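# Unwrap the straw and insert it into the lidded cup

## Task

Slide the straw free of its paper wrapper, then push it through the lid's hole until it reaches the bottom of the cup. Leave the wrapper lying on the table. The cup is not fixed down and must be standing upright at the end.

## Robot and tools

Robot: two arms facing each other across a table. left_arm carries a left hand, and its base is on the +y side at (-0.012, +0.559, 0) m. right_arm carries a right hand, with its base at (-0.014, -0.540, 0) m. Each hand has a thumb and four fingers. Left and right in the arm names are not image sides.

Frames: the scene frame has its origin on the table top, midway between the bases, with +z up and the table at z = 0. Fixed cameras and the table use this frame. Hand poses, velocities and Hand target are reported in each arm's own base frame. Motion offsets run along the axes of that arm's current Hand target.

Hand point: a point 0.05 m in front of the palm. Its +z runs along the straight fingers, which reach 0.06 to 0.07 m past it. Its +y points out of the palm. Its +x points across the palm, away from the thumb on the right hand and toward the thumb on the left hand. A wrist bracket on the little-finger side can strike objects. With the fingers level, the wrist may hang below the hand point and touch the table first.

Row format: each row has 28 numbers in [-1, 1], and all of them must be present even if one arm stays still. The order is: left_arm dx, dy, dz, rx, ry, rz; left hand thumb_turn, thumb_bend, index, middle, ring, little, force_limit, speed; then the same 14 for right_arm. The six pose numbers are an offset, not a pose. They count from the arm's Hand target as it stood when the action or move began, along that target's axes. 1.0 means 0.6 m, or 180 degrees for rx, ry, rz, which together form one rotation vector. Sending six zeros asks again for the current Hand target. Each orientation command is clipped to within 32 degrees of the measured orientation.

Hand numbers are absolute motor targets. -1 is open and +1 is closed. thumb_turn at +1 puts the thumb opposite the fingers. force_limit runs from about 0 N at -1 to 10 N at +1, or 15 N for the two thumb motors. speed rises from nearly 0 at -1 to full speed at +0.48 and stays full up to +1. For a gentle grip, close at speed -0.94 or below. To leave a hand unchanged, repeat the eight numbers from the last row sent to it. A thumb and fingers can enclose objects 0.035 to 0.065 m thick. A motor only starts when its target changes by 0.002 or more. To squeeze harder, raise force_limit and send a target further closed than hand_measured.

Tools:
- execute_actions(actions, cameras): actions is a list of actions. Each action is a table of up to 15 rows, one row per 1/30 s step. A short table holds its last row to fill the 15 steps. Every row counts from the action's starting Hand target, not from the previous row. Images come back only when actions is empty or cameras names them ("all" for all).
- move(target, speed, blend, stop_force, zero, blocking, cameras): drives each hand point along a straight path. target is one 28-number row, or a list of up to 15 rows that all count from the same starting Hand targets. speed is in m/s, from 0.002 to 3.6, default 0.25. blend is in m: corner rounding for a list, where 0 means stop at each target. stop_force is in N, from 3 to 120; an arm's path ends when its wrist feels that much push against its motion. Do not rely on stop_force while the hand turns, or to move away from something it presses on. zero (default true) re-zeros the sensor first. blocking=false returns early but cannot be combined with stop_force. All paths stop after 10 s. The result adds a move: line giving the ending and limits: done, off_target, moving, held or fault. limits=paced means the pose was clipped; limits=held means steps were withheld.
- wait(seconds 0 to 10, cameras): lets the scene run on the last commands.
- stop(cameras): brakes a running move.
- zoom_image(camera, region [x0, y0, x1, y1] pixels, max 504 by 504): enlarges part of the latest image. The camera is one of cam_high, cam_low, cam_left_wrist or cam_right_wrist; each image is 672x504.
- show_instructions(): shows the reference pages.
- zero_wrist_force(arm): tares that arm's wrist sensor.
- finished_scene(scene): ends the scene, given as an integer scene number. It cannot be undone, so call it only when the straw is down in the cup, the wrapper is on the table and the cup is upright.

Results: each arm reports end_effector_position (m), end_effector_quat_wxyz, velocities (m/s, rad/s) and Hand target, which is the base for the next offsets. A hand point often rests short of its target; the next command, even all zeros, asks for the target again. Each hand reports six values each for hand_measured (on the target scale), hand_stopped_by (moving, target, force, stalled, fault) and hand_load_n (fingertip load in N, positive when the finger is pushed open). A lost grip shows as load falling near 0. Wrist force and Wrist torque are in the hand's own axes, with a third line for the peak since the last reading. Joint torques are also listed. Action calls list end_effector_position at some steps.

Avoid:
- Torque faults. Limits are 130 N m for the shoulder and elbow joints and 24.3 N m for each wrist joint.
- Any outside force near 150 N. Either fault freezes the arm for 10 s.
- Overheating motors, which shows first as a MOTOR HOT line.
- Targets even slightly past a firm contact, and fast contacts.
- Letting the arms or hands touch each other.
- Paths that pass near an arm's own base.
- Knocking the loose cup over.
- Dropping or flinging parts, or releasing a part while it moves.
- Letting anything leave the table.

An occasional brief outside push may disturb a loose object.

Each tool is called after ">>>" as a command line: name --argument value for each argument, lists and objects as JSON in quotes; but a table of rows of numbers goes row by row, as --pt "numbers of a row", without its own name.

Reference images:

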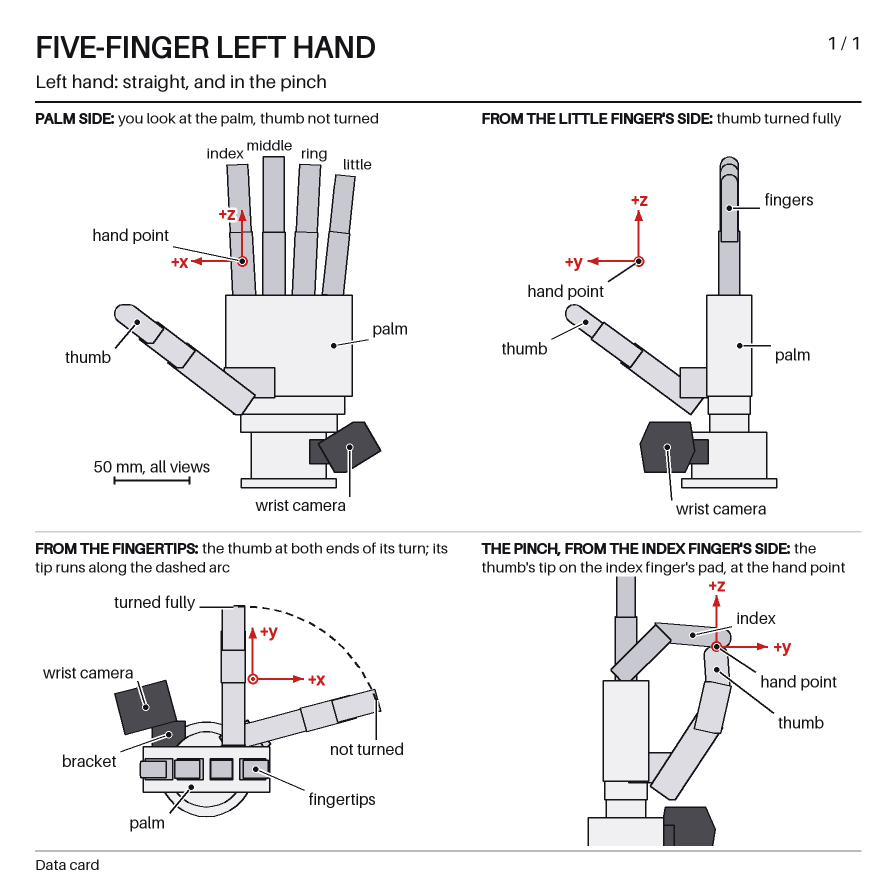

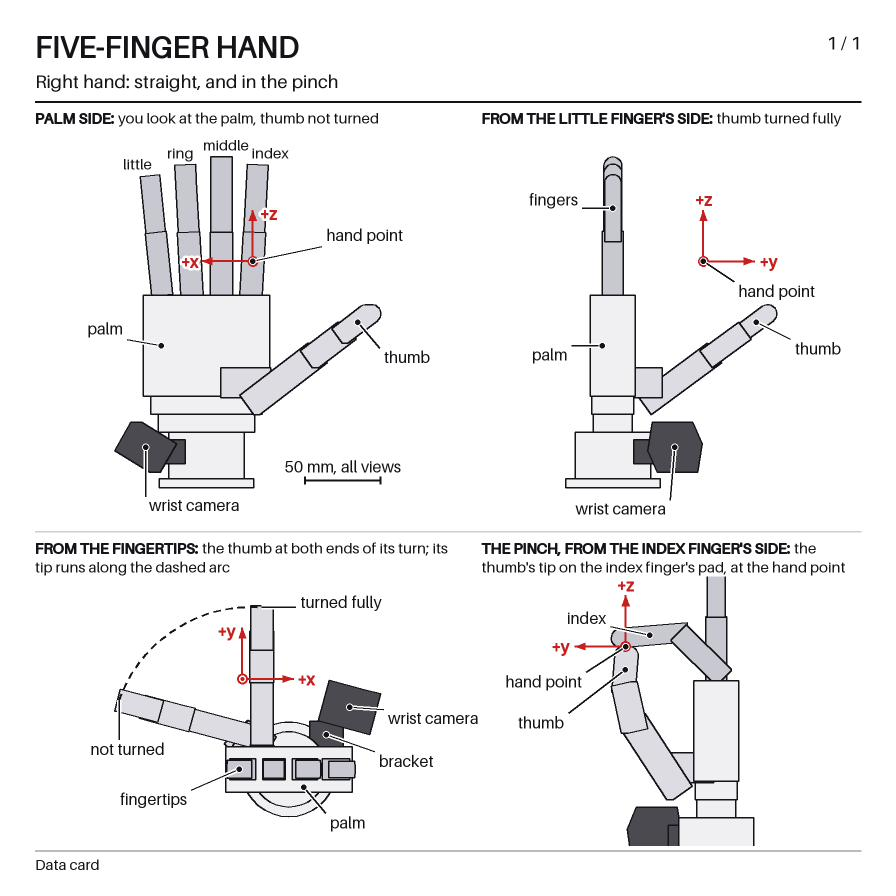

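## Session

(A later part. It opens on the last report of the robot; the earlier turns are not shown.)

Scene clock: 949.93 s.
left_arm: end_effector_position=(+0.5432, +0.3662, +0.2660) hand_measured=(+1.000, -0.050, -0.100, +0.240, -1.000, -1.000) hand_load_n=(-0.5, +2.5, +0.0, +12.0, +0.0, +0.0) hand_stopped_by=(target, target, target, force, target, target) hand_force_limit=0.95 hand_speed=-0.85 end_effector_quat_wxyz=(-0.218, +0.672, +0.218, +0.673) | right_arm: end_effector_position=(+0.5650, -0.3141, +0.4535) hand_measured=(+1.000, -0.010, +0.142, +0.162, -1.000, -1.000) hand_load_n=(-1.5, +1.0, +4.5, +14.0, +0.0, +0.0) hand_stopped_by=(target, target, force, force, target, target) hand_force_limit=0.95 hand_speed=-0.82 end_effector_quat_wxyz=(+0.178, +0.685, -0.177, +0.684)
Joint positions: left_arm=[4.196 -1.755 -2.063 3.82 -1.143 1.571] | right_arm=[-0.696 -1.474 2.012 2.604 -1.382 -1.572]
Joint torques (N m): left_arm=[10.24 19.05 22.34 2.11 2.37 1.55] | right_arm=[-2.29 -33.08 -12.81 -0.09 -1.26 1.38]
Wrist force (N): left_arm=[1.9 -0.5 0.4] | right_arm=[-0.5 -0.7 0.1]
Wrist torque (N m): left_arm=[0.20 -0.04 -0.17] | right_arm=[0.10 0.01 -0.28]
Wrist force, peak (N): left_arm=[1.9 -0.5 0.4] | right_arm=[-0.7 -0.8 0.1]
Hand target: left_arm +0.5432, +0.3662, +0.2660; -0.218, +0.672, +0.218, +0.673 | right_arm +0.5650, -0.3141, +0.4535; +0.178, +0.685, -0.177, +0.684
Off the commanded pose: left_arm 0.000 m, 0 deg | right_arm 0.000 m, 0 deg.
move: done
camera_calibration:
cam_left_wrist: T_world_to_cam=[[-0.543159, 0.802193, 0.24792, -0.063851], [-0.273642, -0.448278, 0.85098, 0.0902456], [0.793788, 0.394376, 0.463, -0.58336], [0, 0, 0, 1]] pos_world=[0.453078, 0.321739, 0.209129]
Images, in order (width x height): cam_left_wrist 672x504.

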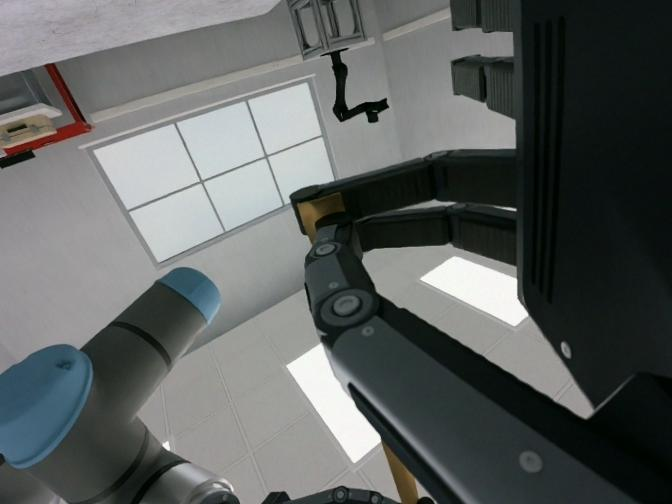

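>>> move --target '[0.0,0,0,0,0,0,1,-0.05,-0.1,0.7,-1,-1,0.95,-0.85,0,0,0,0,0,0,1,-0.01,0.65,0.6,-1,-1,0.95,-0.82]'

>>> move --target '[0.0,0,0,0,0,0,1,-0.05,-0.1,0.7,-1,-1,0.95,-0.85,0.05,0,0,0,0,0,1,-0.01,0.65,0.6,-1,-1,0.95,-0.82]' --speed 0.03 --cameras '["cam_right_wrist","cam_left_wrist"]'

>>> zoom_image --camera "cam_right_wrist" --region '[270, 120, 430, 280]'

>>> zoom_image --camera "cam_left_wrist" --region '[330, 380, 454, 504]'

Scene clock: 957.07 s.
left_arm: end_effector_position=(+0.5432, +0.3662, +0.2660) hand_measured=(+1.000, -0.050, -0.100, +0.240, -1.000, -1.000) hand_load_n=(-1.0, +3.0, +0.0, +12.5, +0.0, +0.0) hand_stopped_by=(target, target, target, force, target, target) hand_force_limit=0.95 hand_speed=-0.85 end_effector_quat_wxyz=(-0.218, +0.672, +0.218, +0.673) | right_arm: end_effector_position=(+0.5650, -0.3141, +0.4535) hand_measured=(+1.000, -0.010, +0.156, +0.162, -1.000, -1.000) hand_load_n=(-1.5, +1.5, +12.0, +12.0, +0.0, +0.0) hand_stopped_by=(target, target, force, force, target, target) hand_force_limit=0.95 hand_speed=-0.82 end_effector_quat_wxyz=(+0.178, +0.685, -0.177, +0.684)
Joint positions: left_arm=[4.196 -1.755 -2.063 3.82 -1.143 1.571] | right_arm=[-0.696 -1.474 2.012 2.604 -1.382 -1.572]
Joint torques (N m): left_arm=[9.83 19.04 27.65 0.55 2.05 1.55] | right_arm=[-1.71 -33.15 -13.56 0.59 -1.19 1.34]
Wrist force (N): left_arm=[1.8 0.0 0.5] | right_arm=[-0.6 -0.7 0.5]
Wrist torque (N m): left_arm=[0.21 -0.03 -0.18] | right_arm=[0.11 0.14 -0.30]
Wrist force, peak (N): left_arm=[1.9 -0.8 0.4] | right_arm=[-0.5 -0.7 0.9]
Hand target: left_arm +0.5432, +0.3662, +0.2660; -0.218, +0.672, +0.218, +0.673 | right_arm +0.5650, -0.3141, +0.4535; +0.178, +0.685, -0.177, +0.684
Off the commanded pose: left_arm 0.000 m, 0 deg | right_arm 0.000 m, 0 deg.
move: done

Scene clock: 958.37 s.
left_arm: end_effector_position=(+0.5432, +0.3662, +0.2660) hand_measured=(+1.000, -0.050, -0.100, +0.240, -1.000, -1.000) hand_load_n=(-0.5, +3.0, +0.0, +11.0, +0.0, +0.0) hand_stopped_by=(target, target, target, force, target, target) hand_force_limit=0.95 hand_speed=-0.85 end_effector_quat_wxyz=(-0.218, +0.672, +0.218, +0.673) | right_arm: end_effector_position=(+0.5650, -0.3141, +0.4837) hand_measured=(+1.000, -0.010, +0.156, +0.162, -1.000, -1.000) hand_load_n=(-1.5, +1.0, +8.5, +13.5, +0.0, +0.0) hand_stopped_by=(target, target, force, force, target, target) hand_force_limit=0.95 hand_speed=-0.82 end_effector_quat_wxyz=(+0.178, +0.685, -0.177, +0.684) end_effector_velocity=(+0.000, +0.000, +0.001) end_effector_angular_velocity=(-0.003, -0.003, +0.000)
Joint positions: left_arm=[4.196 -1.755 -2.063 3.82 -1.143 1.571] | right_arm=[-0.696 -1.511 1.965 2.688 -1.382 -1.572]
Joint velocities: left_arm=[within noise] | right_arm=[0 0 0.001 -0.005 0 0]
Joint torques (N m): left_arm=[8.1 19.62 13.99 0.34 1.67 1.15] | right_arm=[4.21 -12.94 -12.34 -4.44 -1.42 1.26]
Wrist force (N): left_arm=[1.1 -0.1 0.0] | right_arm=[-0.3 -0.2 0.2]
Wrist torque (N m): left_arm=[0.23 -0.03 -0.17] | right_arm=[0.15 0.11 -0.37]
Wrist force, peak (N): left_arm=[7.5 0.2 0.5] | right_arm=[-6.3 -0.6 0.5]
Hand target: left_arm +0.5432, +0.3662, +0.2660; -0.218, +0.672, +0.218, +0.673 | right_arm +0.5650, -0.3141, +0.4835; +0.178, +0.685, -0.177, +0.684
Off the commanded pose: left_arm 0.000 m, 0 deg | right_arm 0.000 m, 0 deg.
move: done
camera_calibration:
cam_left_wrist: T_world_to_cam=[[-0.5432, 0.802173, 0.247895, -0.0639252], [-0.273664, -0.448289, 0.850967, 0.0902215], [0.793751, 0.394406, 0.463036, -0.583447], [0, 0, 0, 1]] pos_world=[0.453078, 0.321839, 0.209228]
cam_right_wrist: T_world_to_cam=[[-0.433151, -0.851961, 0.294182, -0.157458], [-0.558556, -0.00243448, -0.829463, 0.718714], [0.707386, -0.5236, -0.474814, -0.222471], [0, 0, 0, 1]] pos_world=[0.490612, -0.248884, 0.536836]
Images, in order (width x height): cam_left_wrist 672x504, cam_right_wrist 672x504.

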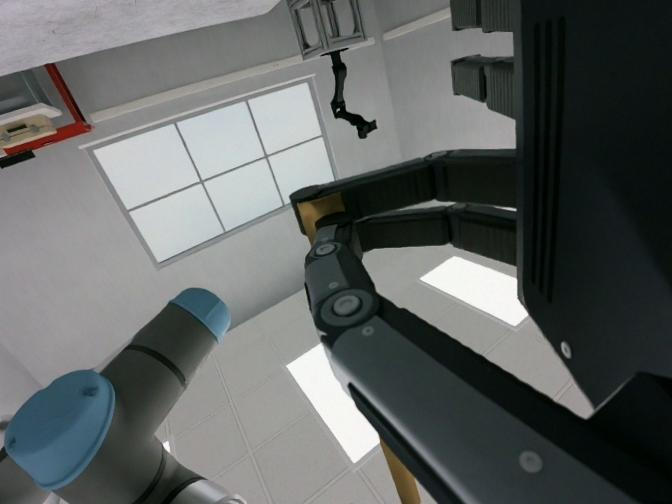

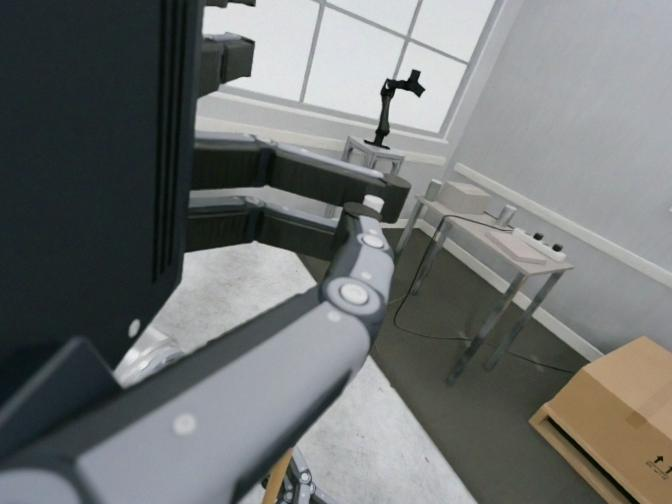

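Scaled by 3.150.

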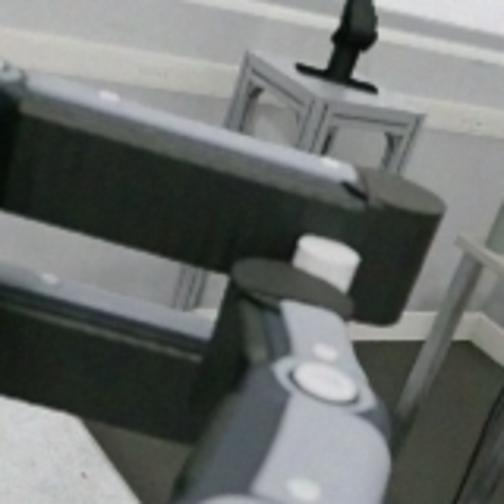

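Scaled by 4.065.

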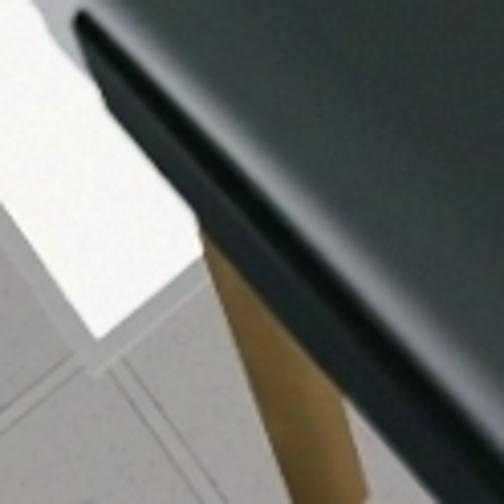

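>>> move --target '[-0.1,0,0,0,0,0,1,-0.05,-0.1,0.7,-1,-1,0.95,-0.85,0.1167,0,0,0,0,0,1,-0.01,0.65,0.6,-1,-1,0.95,-0.82]' --speed 0.06 --cameras '["all"]'

>>> zoom_image --camera "cam_low" --region '[310, 60, 430, 280]'

Scene clock: 971.13 s.
left_arm: end_effector_position=(+0.5432, +0.3662, +0.2059) hand_measured=(+1.000, -0.050, -0.100, +0.240, -1.000, -1.000) hand_load_n=(-0.5, +2.5, +0.0, +11.5, +0.0, +0.0) hand_stopped_by=(target, target, target, force, target, target) hand_force_limit=0.95 hand_speed=-0.85 end_effector_quat_wxyz=(-0.218, +0.672, +0.218, +0.673) | right_arm: end_effector_position=(+0.5650, -0.3140, +0.5537) hand_measured=(+1.000, -0.010, +0.156, +0.162, -1.000, -1.000) hand_load_n=(-2.5, +1.0, +7.0, +14.0, +0.0, +0.0) hand_stopped_by=(target, target, force, force, target, target) hand_force_limit=0.95 hand_speed=-0.82 end_effector_quat_wxyz=(+0.178, +0.685, -0.177, +0.684)
Joint positions: left_arm=[4.196 -1.868 -2.122 3.991 -1.143 1.571] | right_arm=[-0.696 -1.572 1.837 2.877 -1.382 -1.572]
Joint torques (N m): left_arm=[9.09 30.62 25.33 -0.57 2.03 -1.04] | right_arm=[7.73 -10.52 -13.78 -4.17 -1.68 0.74]
Wrist force (N): left_arm=[0.9 -0.1 0.2] | right_arm=[0.3 -0.5 0.1]
Wrist torque (N m): left_arm=[0.24 -0.01 -0.22] | right_arm=[0.10 0.01 -0.33]
Wrist force, peak (N): left_arm=[1.7 0.0 0.2] | right_arm=[-0.9 -0.2 0.1]
Hand target: left_arm +0.5432, +0.3662, +0.2060; -0.218, +0.672, +0.218, +0.673 | right_arm +0.5651, -0.3141, +0.5535; +0.178, +0.685, -0.177, +0.684
Off the commanded pose: left_arm 0.000 m, 0 deg | right_arm 0.000 m, 0 deg.
move: done
camera_calibration:
cam_left_wrist: T_world_to_cam=[[-0.543183, 0.80218, 0.247909, -0.0489341], [-0.27347, -0.448196, 0.851079, 0.14127], [0.79383, 0.394496, 0.462824, -0.555566], [0, 0, 0, 1]] pos_world=[0.453078, 0.321739, 0.149029]
cam_right_wrist: T_world_to_cam=[[-0.433118, -0.851961, 0.29423, -0.178095], [-0.558581, -0.00248352, -0.829446, 0.776766], [0.707387, -0.523599, -0.474814, -0.189234], [0, 0, 0, 1]] pos_world=[0.490612, -0.248884, 0.606836]

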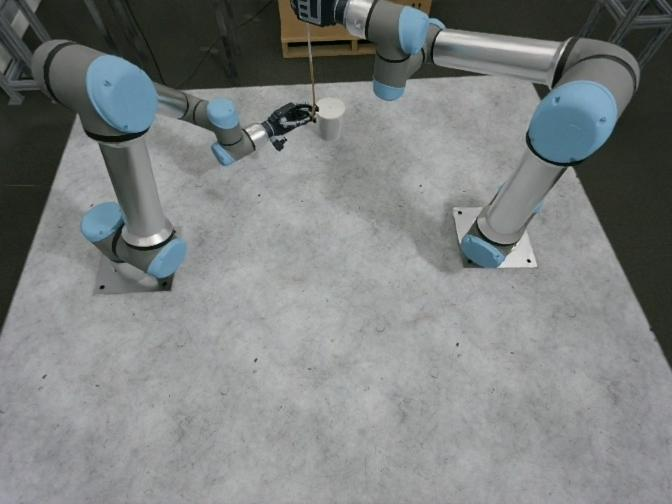

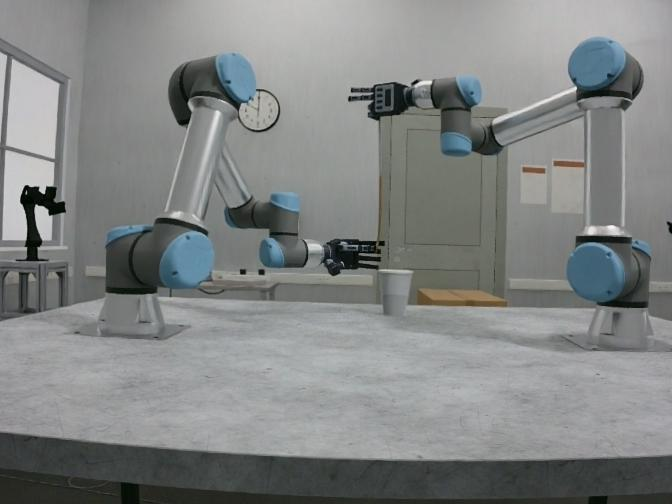

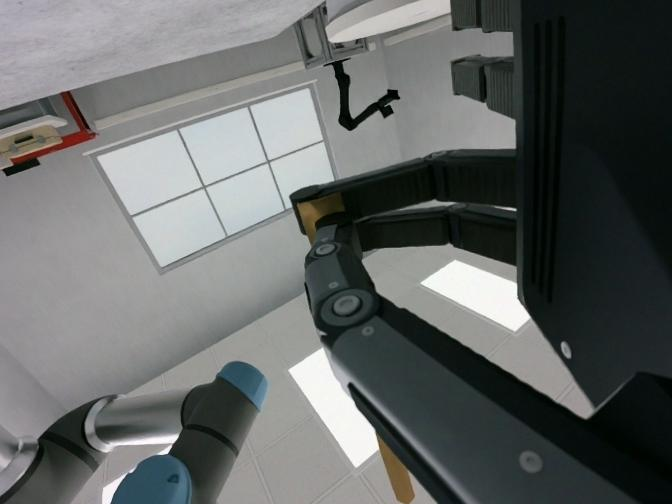

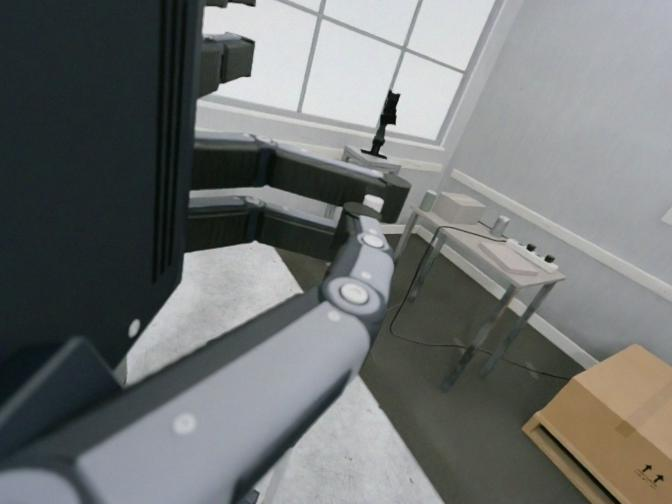

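Scaled by 2.291.

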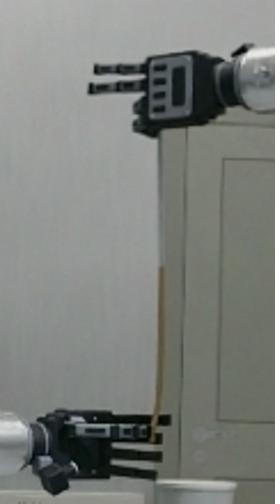

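>>> move --target '[-0.0667,0,0,0,0,0,1,-0.05,-0.1,0.7,-1,-1,0.95,-0.85,0.1,0,0,0,0,0,1,-0.01,0.65,0.6,-1,-1,0.95,-0.82]' --speed 0.06 --cameras '["all"]'

>>> zoom_image --camera "cam_low" --region '[310, 40, 430, 300]'

Scene clock: 980.33 s.
left_arm: end_effector_position=(+0.5432, +0.3662, +0.1659) hand_measured=(+1.000, -0.050, -0.100, +0.240, -1.000, -1.000) hand_load_n=(-0.5, +2.5, +0.0, +11.5, +0.0, +0.0) hand_stopped_by=(target, target, target, force, target, target) hand_force_limit=0.95 hand_speed=-0.85 end_effector_quat_wxyz=(-0.218, +0.672, +0.218, +0.673) | right_arm: end_effector_position=(+0.5651, -0.3140, +0.6137) hand_measured=(+1.000, -0.010, +0.156, +0.162, -1.000, -1.000) hand_load_n=(-2.0, +1.0, +6.5, +14.0, +0.0, +0.0) hand_stopped_by=(target, target, force, force, target, target) hand_force_limit=0.95 hand_speed=-0.82 end_effector_quat_wxyz=(+0.178, +0.685, -0.177, +0.684)
Joint positions: left_arm=[4.196 -1.956 -2.148 4.105 -1.143 1.571] | right_arm=[-0.696 -1.599 1.708 3.033 -1.382 -1.572]
Joint torques (N m): left_arm=[2.47 31.3 18.12 -0.75 1.78 -0.12] | right_arm=[5.46 -10.13 -14.54 -4.16 -1.23 0]
Wrist force (N): left_arm=[0.9 -0.2 0.0] | right_arm=[0.4 -0.4 0.1]
Wrist torque (N m): left_arm=[0.24 -0.02 -0.21] | right_arm=[0.11 0.01 -0.34]
Wrist force, peak (N): left_arm=[1.5 -0.4 0.4] | right_arm=[1.0 -0.6 0.0]
Hand target: left_arm +0.5433, +0.3663, +0.1660; -0.218, +0.672, +0.218, +0.673 | right_arm +0.5651, -0.3140, +0.6135; +0.178, +0.685, -0.177, +0.684
Off the commanded pose: left_arm 0.000 m, 0 deg | right_arm 0.000 m, 0 deg.
move: done
camera_calibration:
cam_left_wrist: T_world_to_cam=[[-0.543124, 0.802227, 0.247888, -0.0391376], [-0.273602, -0.448202, 0.851033, 0.175425], [0.793825, 0.394394, 0.46292, -0.537068], [0, 0, 0, 1]] pos_world=[0.453078, 0.321839, 0.109029]
cam_right_wrist: T_world_to_cam=[[-0.433118, -0.851961, 0.29423, -0.195664], [-0.558581, -0.00248352, -0.829446, 0.826533], [0.707387, -0.523599, -0.474814, -0.160693], [0, 0, 0, 1]] pos_world=[0.490612, -0.248784, 0.666836]

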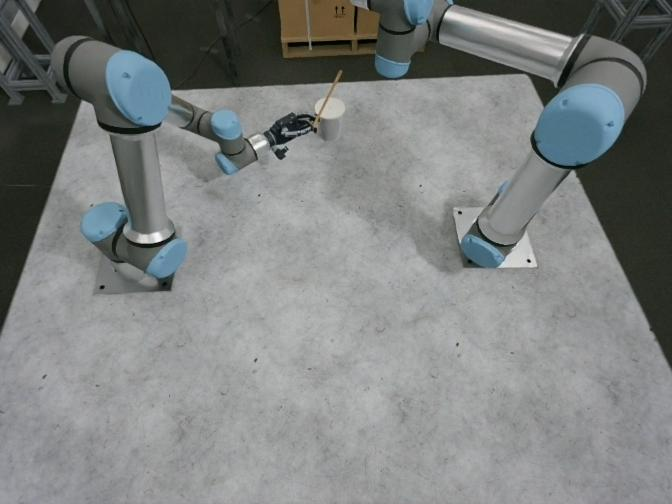

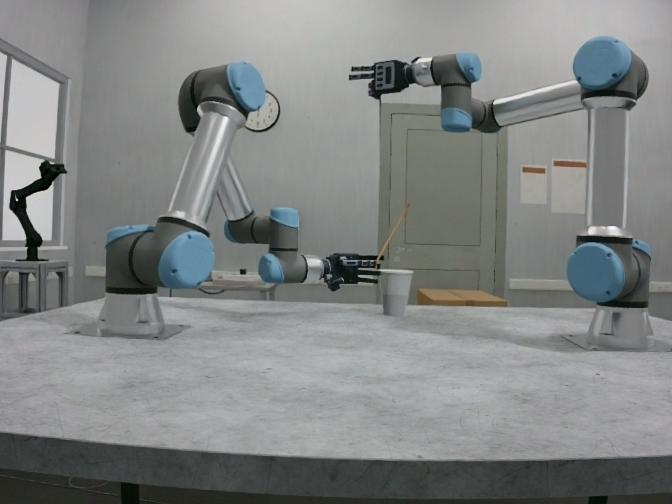

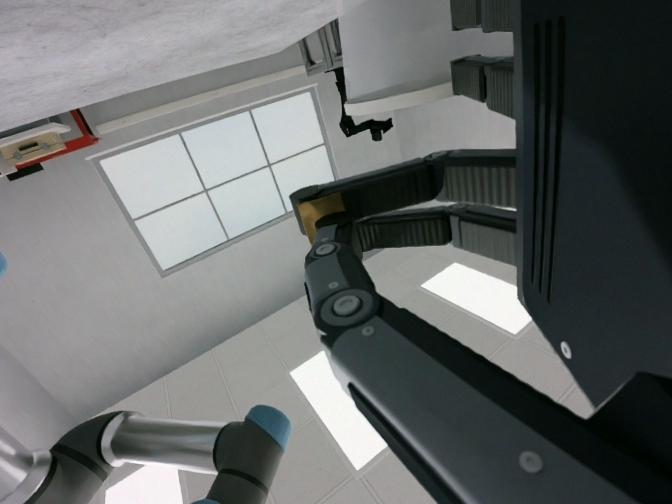

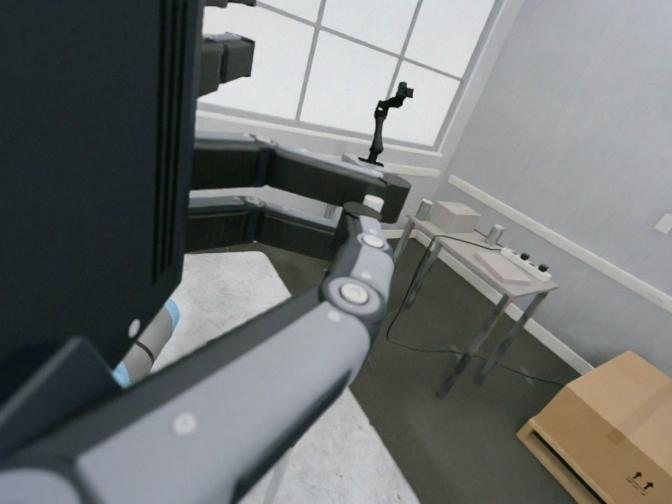

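Scaled by 1.938.

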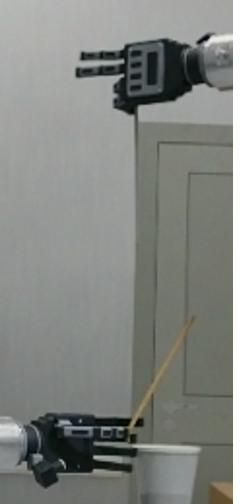

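>>> zoom_image --camera "cam_high" --region '[270, 0, 390, 150]'

>>> zoom_image --camera "cam_right_wrist" --region '[230, 380, 430, 504]'

Scaled by 3.360.

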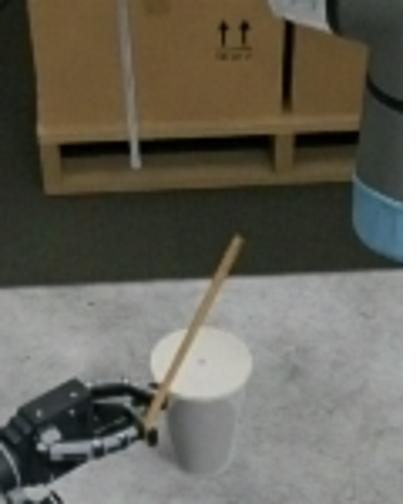

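Scaled by 2.520.

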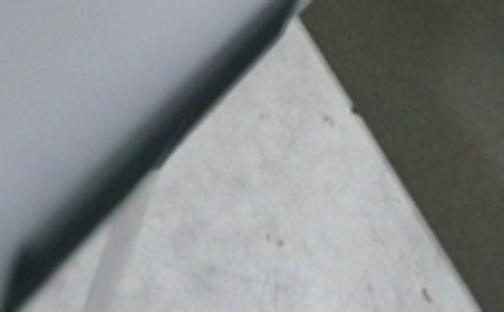

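>>> move --pt "-0.01 0.0178 -0.0972 0 0 0.5 1 -0.05 -0.1 0.7 -1 -1 0.95 -0.85 0 0.2347 0.0357 0 0 0 1 -0.01 0.65 0.6 -1 -1 0.95 -0.82" --pt "-0.1433 0.0178 -0.0972 0 0 0.5 1 -0.05 -0.1 0.7 -1 -1 0.95 -0.85 -0.3067 0.2347 0.0357 0 0 0 1 -0.01 0.65 0.6 -1 -1 0.95 -0.82" --speed '[0.3,0.15]' --blend '[0.02,0]' --cameras '["all"]'

>>> zoom_image --camera "cam_high" --region '[270, 30, 390, 180]'

>>> zoom_image --camera "cam_low" --region '[300, 120, 460, 330]'

Scene clock: 1055.50 s.
left_arm: end_effector_position=(+0.5023, +0.3235, +0.0799) hand_measured=(+1.000, -0.050, -0.100, +0.240, -1.000, -1.000) hand_load_n=(-0.5, +2.5, +0.0, +11.5, +0.0, +0.0) hand_stopped_by=(target, target, target, force, target, target) hand_force_limit=0.95 hand_speed=-0.85 end_effector_quat_wxyz=(+0.630, -0.629, +0.321, -0.321) | right_arm: end_effector_position=(+0.5154, -0.4477, +0.4296) hand_measured=(+1.000, -0.010, +0.156, +0.162, -1.000, -1.000) hand_load_n=(-2.0, +1.0, +6.5, +14.0, +0.0, +0.0) hand_stopped_by=(target, target, force, force, target, target) hand_force_limit=0.95 hand_speed=-0.82 end_effector_quat_wxyz=(+0.178, +0.685, -0.177, +0.684)
Joint positions: left_arm=[4.158 -1.838 -2.318 4.156 -1.182 3.142] | right_arm=[-1.017 -1.384 1.978 2.549 -1.061 -1.572]
Joint torques (N m): left_arm=[2.27 20.18 22.51 0.45 0.81 -1.51] | right_arm=[-4.2 -31.41 -18.62 -1.2 1.47 2.59]
Wrist force (N): left_arm=[0.8 -1.7 0.7] | right_arm=[0.4 -0.4 -0.1]
Wrist torque (N m): left_arm=[-0.06 0.16 0.15] | right_arm=[0.13 0.03 -0.29]
Wrist force, peak (N): left_arm=[0.9 -3.0 0.4] | right_arm=[1.4 -0.2 -0.4]
Hand target: left_arm +0.5024, +0.3235, +0.0799; +0.630, -0.629, +0.321, -0.321 | right_arm +0.5153, -0.4477, +0.4296; +0.178, +0.685, -0.177, +0.684
Off the commanded pose: left_arm 0.000 m, 0 deg | right_arm 0.000 m, 0 deg.
move: done
camera_calibration:
cam_left_wrist: T_world_to_cam=[[0.170056, -0.182911, 0.96831, -0.102833], [0.1082, -0.973216, -0.20284, 0.280414], [0.979476, 0.139265, -0.14571, -0.410091], [0, 0, 0, 1]] pos_world=[0.388821, 0.311206, 0.0966994]
cam_right_wrist: T_world_to_cam=[[-0.433102, -0.852014, 0.2941, -0.276923], [-0.558696, -0.00228352, -0.82937, 0.645911], [0.707306, -0.523514, -0.475027, -0.282735], [0, 0, 0, 1]] pos_world=[0.440911, -0.382483, 0.482835]

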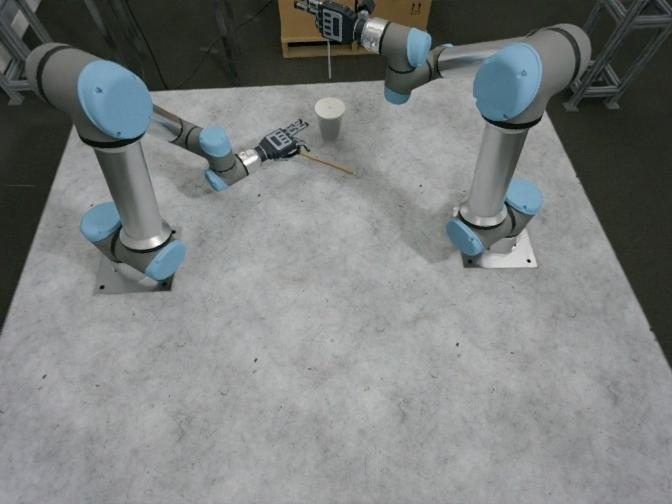

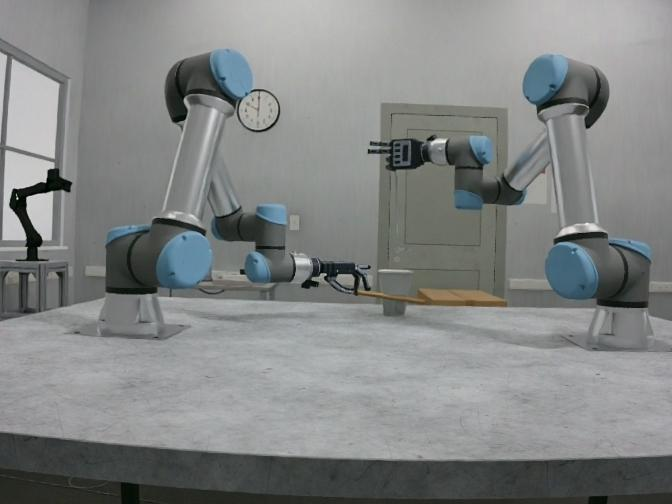

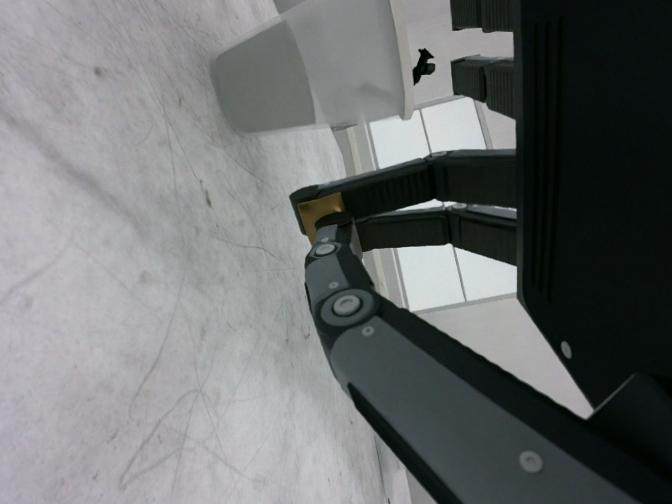

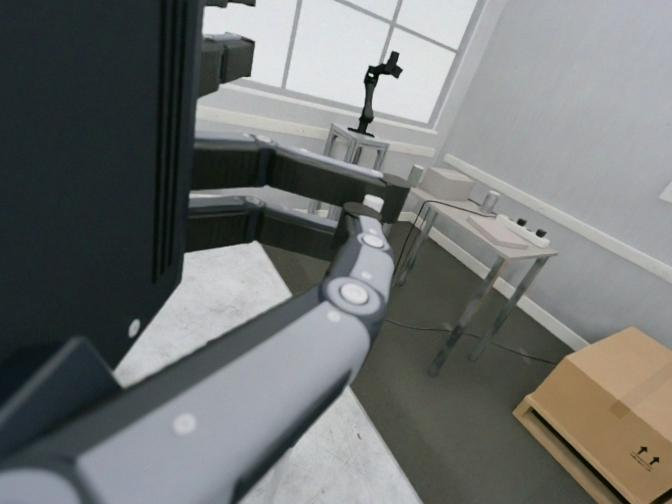

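Scaled by 3.360.

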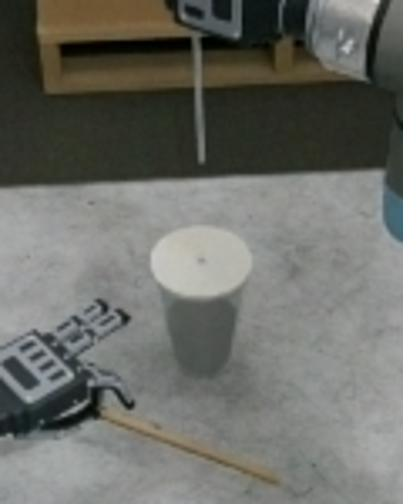

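Scaled by 2.400.

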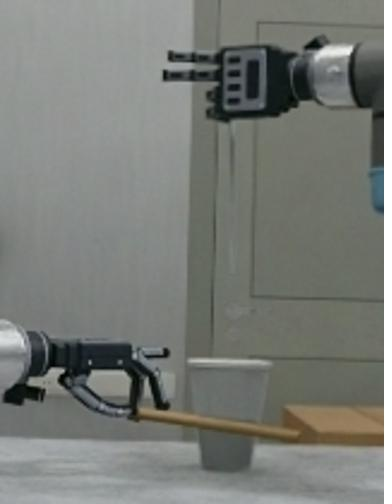

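>>> move --target '[0,0.075,0,0,0,0,1,-0.05,-0.1,0.7,-1,-1,0.95,-0.85,0,-0.0037,0.0057,0,0,0,1,-0.01,0.65,0.6,-1,-1,0.95,-0.82]' --speed 0.06 --cameras '["cam_left_wrist","cam_low"]'

>>> zoom_image --camera "cam_low" --region '[300, 200, 460, 330]'

Scene clock: 1087.97 s.
left_arm: end_effector_position=(+0.5023, +0.3235, +0.0349) hand_measured=(+1.000, -0.050, -0.100, +0.240, -1.000, -1.000) hand_load_n=(-0.5, +2.5, +0.0, +11.5, +0.0, -0.5) hand_stopped_by=(target, target, target, force, target, target) hand_force_limit=0.95 hand_speed=-0.85 end_effector_quat_wxyz=(+0.630, -0.629, +0.321, -0.321) | right_arm: end_effector_position=(+0.5195, -0.4474, +0.4296) hand_measured=(+1.000, -0.010, +0.156, +0.162, -1.000, -1.000) hand_load_n=(-2.0, +1.0, +7.0, +14.0, +0.0, +0.0) hand_stopped_by=(target, target, force, force, target, target) hand_force_limit=0.95 hand_speed=-0.82 end_effector_quat_wxyz=(+0.178, +0.685, -0.177, +0.684)
Joint positions: left_arm=[4.158 -1.967 -2.338 4.306 -1.182 3.142] | right_arm=[-1.008 -1.378 1.969 2.55 -1.07 -1.572]
Joint torques (N m): left_arm=[6.19 29.79 11.18 -0.63 0.54 -1.44] | right_arm=[-2.21 -23.31 -17.33 0.72 0.04 2.26]
Wrist force (N): left_arm=[0.6 -1.8 0.3] | right_arm=[0.3 -0.2 -0.2]
Wrist torque (N m): left_arm=[-0.05 0.18 0.18] | right_arm=[0.16 0.03 -0.29]
Wrist force, peak (N): left_arm=[0.6 -2.6 0.8] | right_arm=[0.5 -0.7 -0.3]
Hand target: left_arm +0.5024, +0.3236, +0.0349; +0.630, -0.629, +0.321, -0.321 | right_arm +0.5194, -0.4474, +0.4296; +0.178, +0.685, -0.177, +0.684
Off the commanded pose: left_arm 0.000 m, 0 deg | right_arm 0.000 m, 0 deg.
move: done
camera_calibration:
cam_left_wrist: T_world_to_cam=[[0.170056, -0.182911, 0.96831, -0.0592412], [0.1082, -0.973216, -0.20284, 0.271384], [0.979476, 0.139265, -0.14571, -0.416662], [0, 0, 0, 1]] pos_world=[0.388821, 0.311306, 0.0516994]
Images, in order (width x height): cam_low 672x504, cam_left_wrist 672x504.

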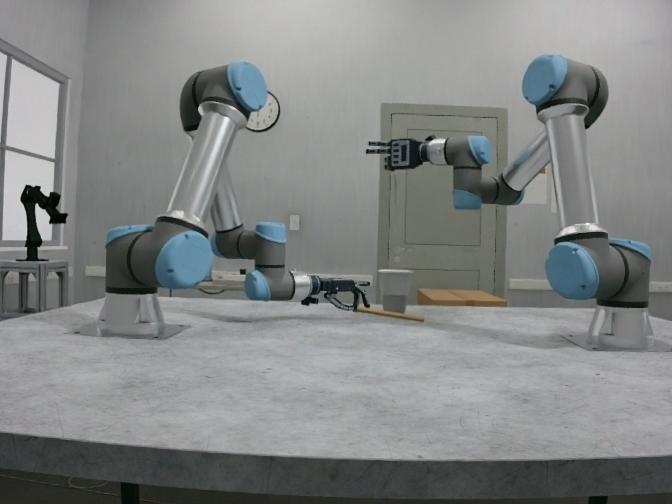

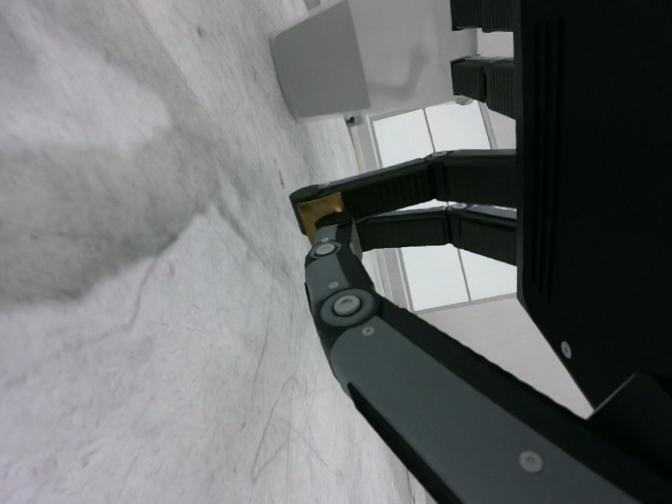

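Scaled by 3.150.

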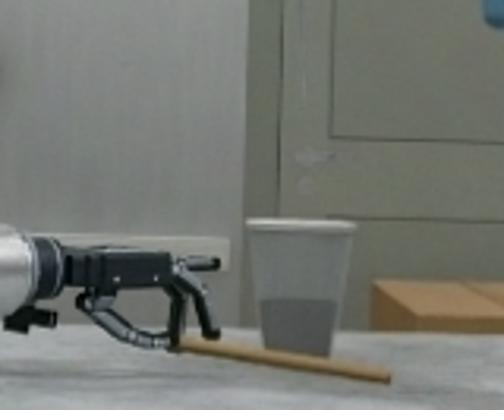

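>>> move --target '[0,0.01,0,0,0,0,1,-0.05,-0.1,0.7,-1,-1,0.95,-0.85,0,0,0,0,0,0,1,-0.01,0.65,0.6,-1,-1,0.95,-0.82]' --speed 0.03

>>> move --target '[0,0,0,0,0,0,1,-0.05,-1,-1,-1,-1,0.0,-0.4,0,0,0,0,0,0,1,-0.01,0.65,0.6,-1,-1,0.95,-0.82]' --cameras '["cam_low","cam_left_wrist"]'

>>> zoom_image --camera "cam_low" --region '[300, 220, 460, 340]'

Scene clock: 1116.90 s.
left_arm: end_effector_position=(+0.5024, +0.3236, +0.0289) hand_measured=(+1.000, -0.050, -0.100, +0.240, -1.000, -1.000) hand_load_n=(-0.5, +2.5, +0.0, +11.0, +0.0, +0.0) hand_stopped_by=(target, target, target, force, target, target) hand_force_limit=0.95 hand_speed=-0.85 end_effector_quat_wxyz=(+0.630, -0.629, +0.321, -0.321) | right_arm: end_effector_position=(+0.5194, -0.4474, +0.4296) hand_measured=(+1.000, -0.010, +0.156, +0.162, -1.000, -1.000) hand_load_n=(-2.0, +1.0, +6.5, +14.0, +0.0, +0.0) hand_stopped_by=(target, target, force, force, target, target) hand_force_limit=0.95 hand_speed=-0.82 end_effector_quat_wxyz=(+0.178, +0.685, -0.177, +0.684)
Joint positions: left_arm=[4.158 -1.985 -2.339 4.325 -1.182 3.142] | right_arm=[-1.008 -1.378 1.97 2.55 -1.07 -1.572]
Joint torques (N m): left_arm=[6.88 30.91 -1.22 -0.07 2.05 -1.09] | right_arm=[-4.5 -36.07 -10.56 -3.61 1.62 2.6]
Wrist force (N): left_arm=[0.6 -1.7 0.3] | right_arm=[0.4 -0.4 -0.1]
Wrist torque (N m): left_arm=[-0.04 0.18 0.16] | right_arm=[0.13 0.02 -0.29]
Wrist force, peak (N): left_arm=[0.8 -2.1 0.6] | right_arm=[0.6 -0.5 -0.3]
Hand target: left_arm +0.5024, +0.3236, +0.0289; +0.630, -0.629, +0.321, -0.321 | right_arm +0.5194, -0.4474, +0.4296; +0.178, +0.685, -0.177, +0.684
Off the commanded pose: left_arm 0.000 m, 0 deg | right_arm 0.000 m, 0 deg.
move: done

Scene clock: 1117.93 s.
left_arm: end_effector_position=(+0.5024, +0.3236, +0.0289) hand_measured=(+1.000, -0.050, -1.000, -1.000, -1.000, -1.000) hand_load_n=(+0.0, +0.0, +0.0, +0.0, +0.0, +0.0) hand_stopped_by=(target, target, target, target, target, target) hand_force_limit=0.00 hand_speed=-0.40 end_effector_quat_wxyz=(+0.630, -0.629, +0.321, -0.321) | right_arm: end_effector_position=(+0.5194, -0.4474, +0.4296) hand_measured=(+1.000, -0.010, +0.156, +0.162, -1.000, -1.000) hand_load_n=(-2.0, +1.0, +6.5, +14.0, +0.0, +0.0) hand_stopped_by=(target, target, force, force, target, target) hand_force_limit=0.95 hand_speed=-0.82 end_effector_quat_wxyz=(+0.178, +0.685, -0.177, +0.684)
Joint positions: left_arm=[4.158 -1.985 -2.339 4.325 -1.182 3.142] | right_arm=[-1.008 -1.378 1.97 2.55 -1.07 -1.572]
Joint torques (N m): left_arm=[7.18 29 1.45 0.24 2.3 -1.09] | right_arm=[-6.72 -36.61 -11.77 -3.6 1.34 2.45]
Wrist force (N): left_arm=[0.6 -1.8 0.4] | right_arm=[0.4 -0.4 -0.2]
Wrist torque (N m): left_arm=[-0.06 0.19 0.16] | right_arm=[0.13 0.03 -0.30]
Wrist force, peak (N): left_arm=[0.8 -2.0 0.3] | right_arm=[0.5 -0.4 -0.4]
Hand target: left_arm +0.5024, +0.3236, +0.0289; +0.630, -0.629, +0.321, -0.321 | right_arm +0.5194, -0.4474, +0.4296; +0.178, +0.685, -0.177, +0.684
Off the commanded pose: left_arm 0.000 m, 0 deg | right_arm 0.000 m, 0 deg.
move: done
camera_calibration:
cam_left_wrist: T_world_to_cam=[[0.169961, -0.182924, 0.968324, -0.0535046], [0.10822, -0.973213, -0.202843, 0.270168], [0.979491, 0.139267, -0.145612, -0.41763], [0, 0, 0, 1]] pos_world=[0.388921, 0.311306, 0.0457992]
Images, in order (width x height): cam_low 672x504, cam_left_wrist 672x504.

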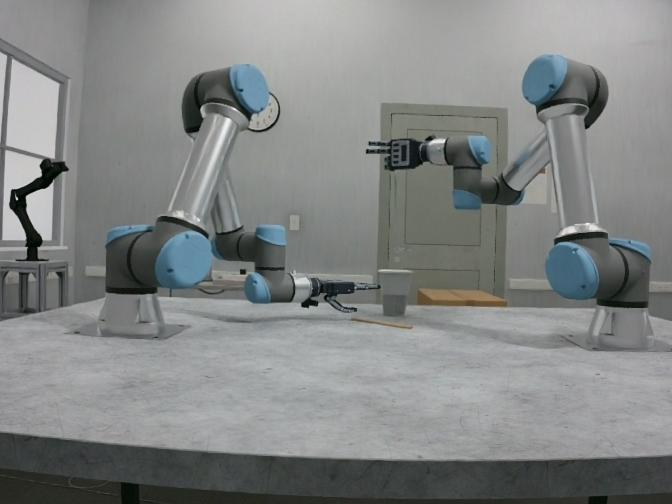

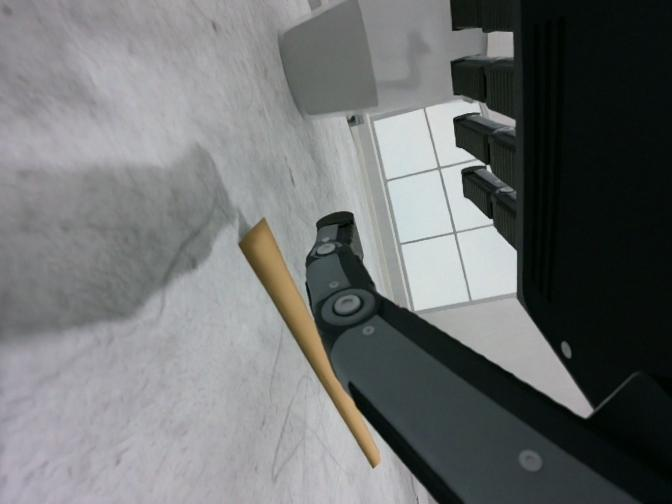

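Scaled by 3.150.

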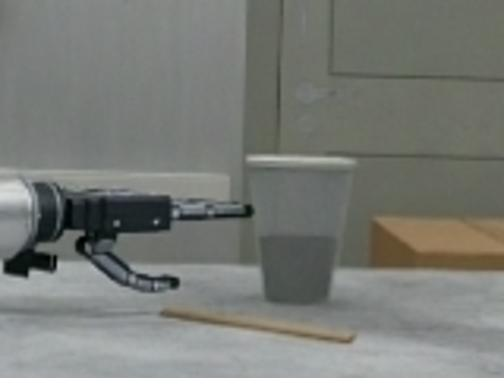

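>>> move --pt "0 -0.1 -0.0667 0 0 0 1 -1 -1 -1 -1 -1 0.0 0 0 0 0 0 0 0 1 -0.01 0.65 0.6 -1 -1 0.95 -0.82" --pt "-0.315 -0.3917 -0.0458 -0.1389 0 0 1 -1 -1 -1 -1 -1 0.0 0 0 0 0 0 0 0 1 -0.01 0.65 0.6 -1 -1 0.95 -0.82" --speed '[0.15,0.3]' --blend '[0.03,0]' --cameras '["all"]'

>>> zoom_image --camera "cam_high" --region '[290, 40, 370, 130]'

>>> zoom_image --camera "cam_low" --region '[350, 140, 450, 290]'

Scene clock: 1127.67 s.
left_arm: end_effector_position=(+0.3691, +0.4601, +0.2639) hand_measured=(+1.000, -1.000, -1.000, -1.000, -1.000, -1.000) hand_load_n=(+0.0, +0.0, +0.0, +0.0, +0.0, +0.0) hand_stopped_by=(target, target, target, target, target, target) hand_force_limit=0.00 hand_speed=0.00 end_effector_quat_wxyz=(-0.479, +0.751, -0.383, +0.244) | right_arm: end_effector_position=(+0.5194, -0.4474, +0.4296) hand_measured=(+1.000, -0.010, +0.156, +0.162, -1.000, -1.000) hand_load_n=(-2.0, +1.0, +6.5, +14.0, +0.0, +0.0) hand_stopped_by=(target, target, force, force, target, target) hand_force_limit=0.95 hand_speed=-0.82 end_effector_quat_wxyz=(+0.178, +0.685, -0.177, +0.684)
Joint positions: left_arm=[4.568 -1.714 -1.623 2.749 -0.863 3.551] | right_arm=[-1.008 -1.378 1.97 2.55 -1.07 -1.572]
Joint torques (N m): left_arm=[3.39 20.28 30.62 -2.23 1.16 0.87] | right_arm=[-4.63 -36.74 -11.15 -3.49 1.52 2.11]
Wrist force (N): left_arm=[0.9 -1.7 0.6] | right_arm=[0.3 -0.4 -0.2]
Wrist torque (N m): left_arm=[-0.14 0.05 0.24] | right_arm=[0.13 0.04 -0.31]
Wrist force, peak (N): left_arm=[-1.0 -3.8 -0.2] | right_arm=[0.4 -0.7 -0.3]
Hand target: left_arm +0.3691, +0.4602, +0.2640; -0.479, +0.751, -0.383, +0.244 | right_arm +0.5194, -0.4474, +0.4296; +0.178, +0.685, -0.177, +0.684
Off the commanded pose: left_arm 0.000 m, 0 deg | right_arm 0.000 m, 0 deg.
move: done
camera_calibration:
cam_left_wrist: T_world_to_cam=[[0.498963, 0.0557862, 0.864826, -0.43733], [0.0757515, -0.996914, 0.0206017, 0.429128], [0.863306, 0.0552324, -0.501649, -0.096305], [0, 0, 0, 1]] pos_world=[0.268845, 0.45752, 0.321063]
cam_right_wrist: T_world_to_cam=[[-0.433075, -0.851999, 0.294185, -0.274939], [-0.558674, -0.00239963, -0.829384, 0.648155], [0.70734, -0.523539, -0.47495, -0.28554], [0, 0, 0, 1]] pos_world=[0.445012, -0.382183, 0.482835]

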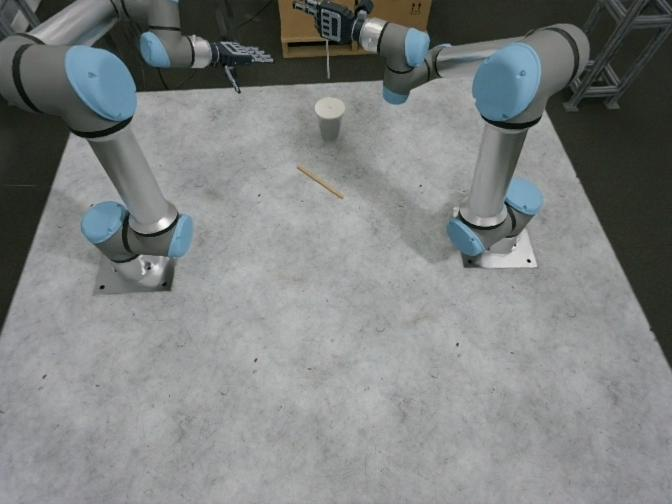

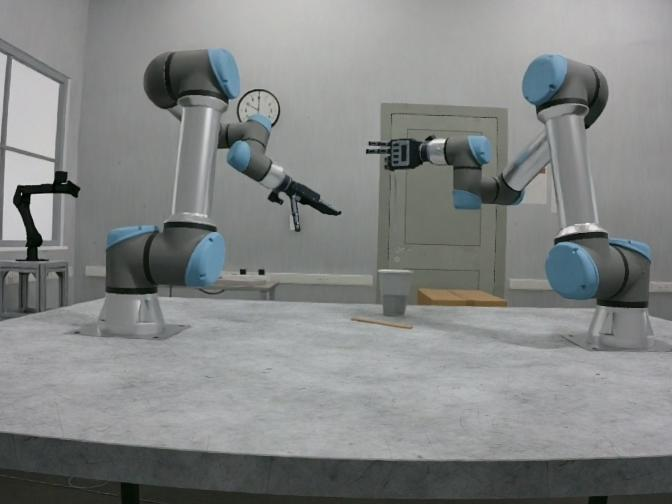

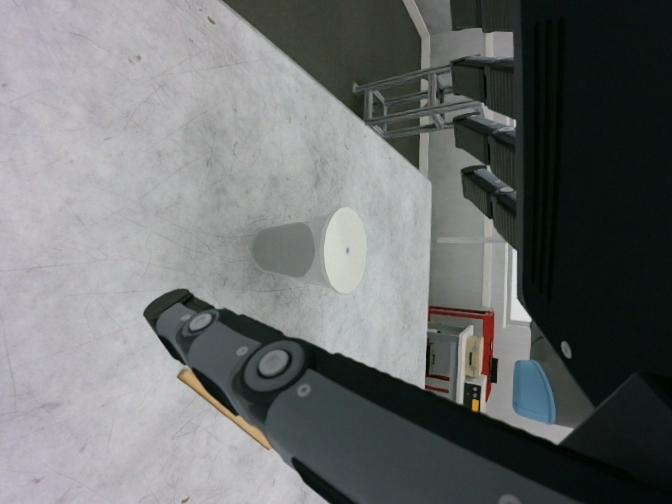

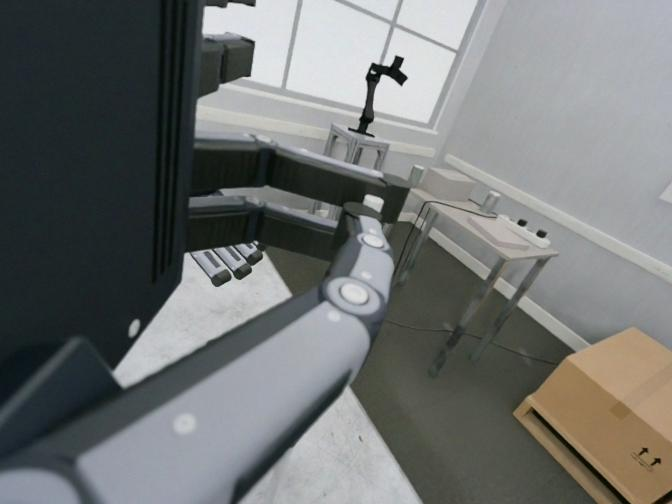

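Scaled by 5.600.

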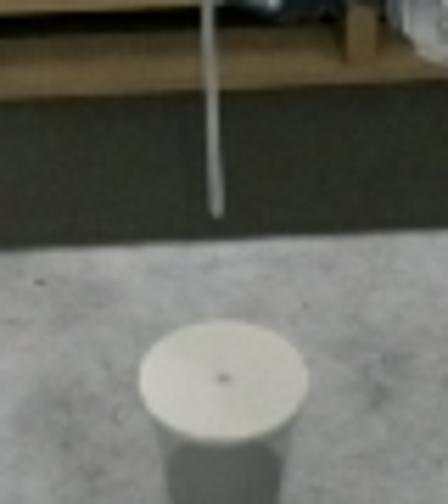

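Scaled by 3.360.

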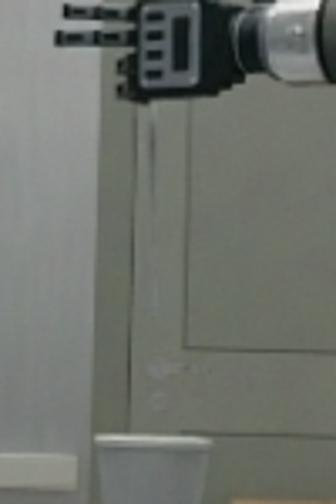

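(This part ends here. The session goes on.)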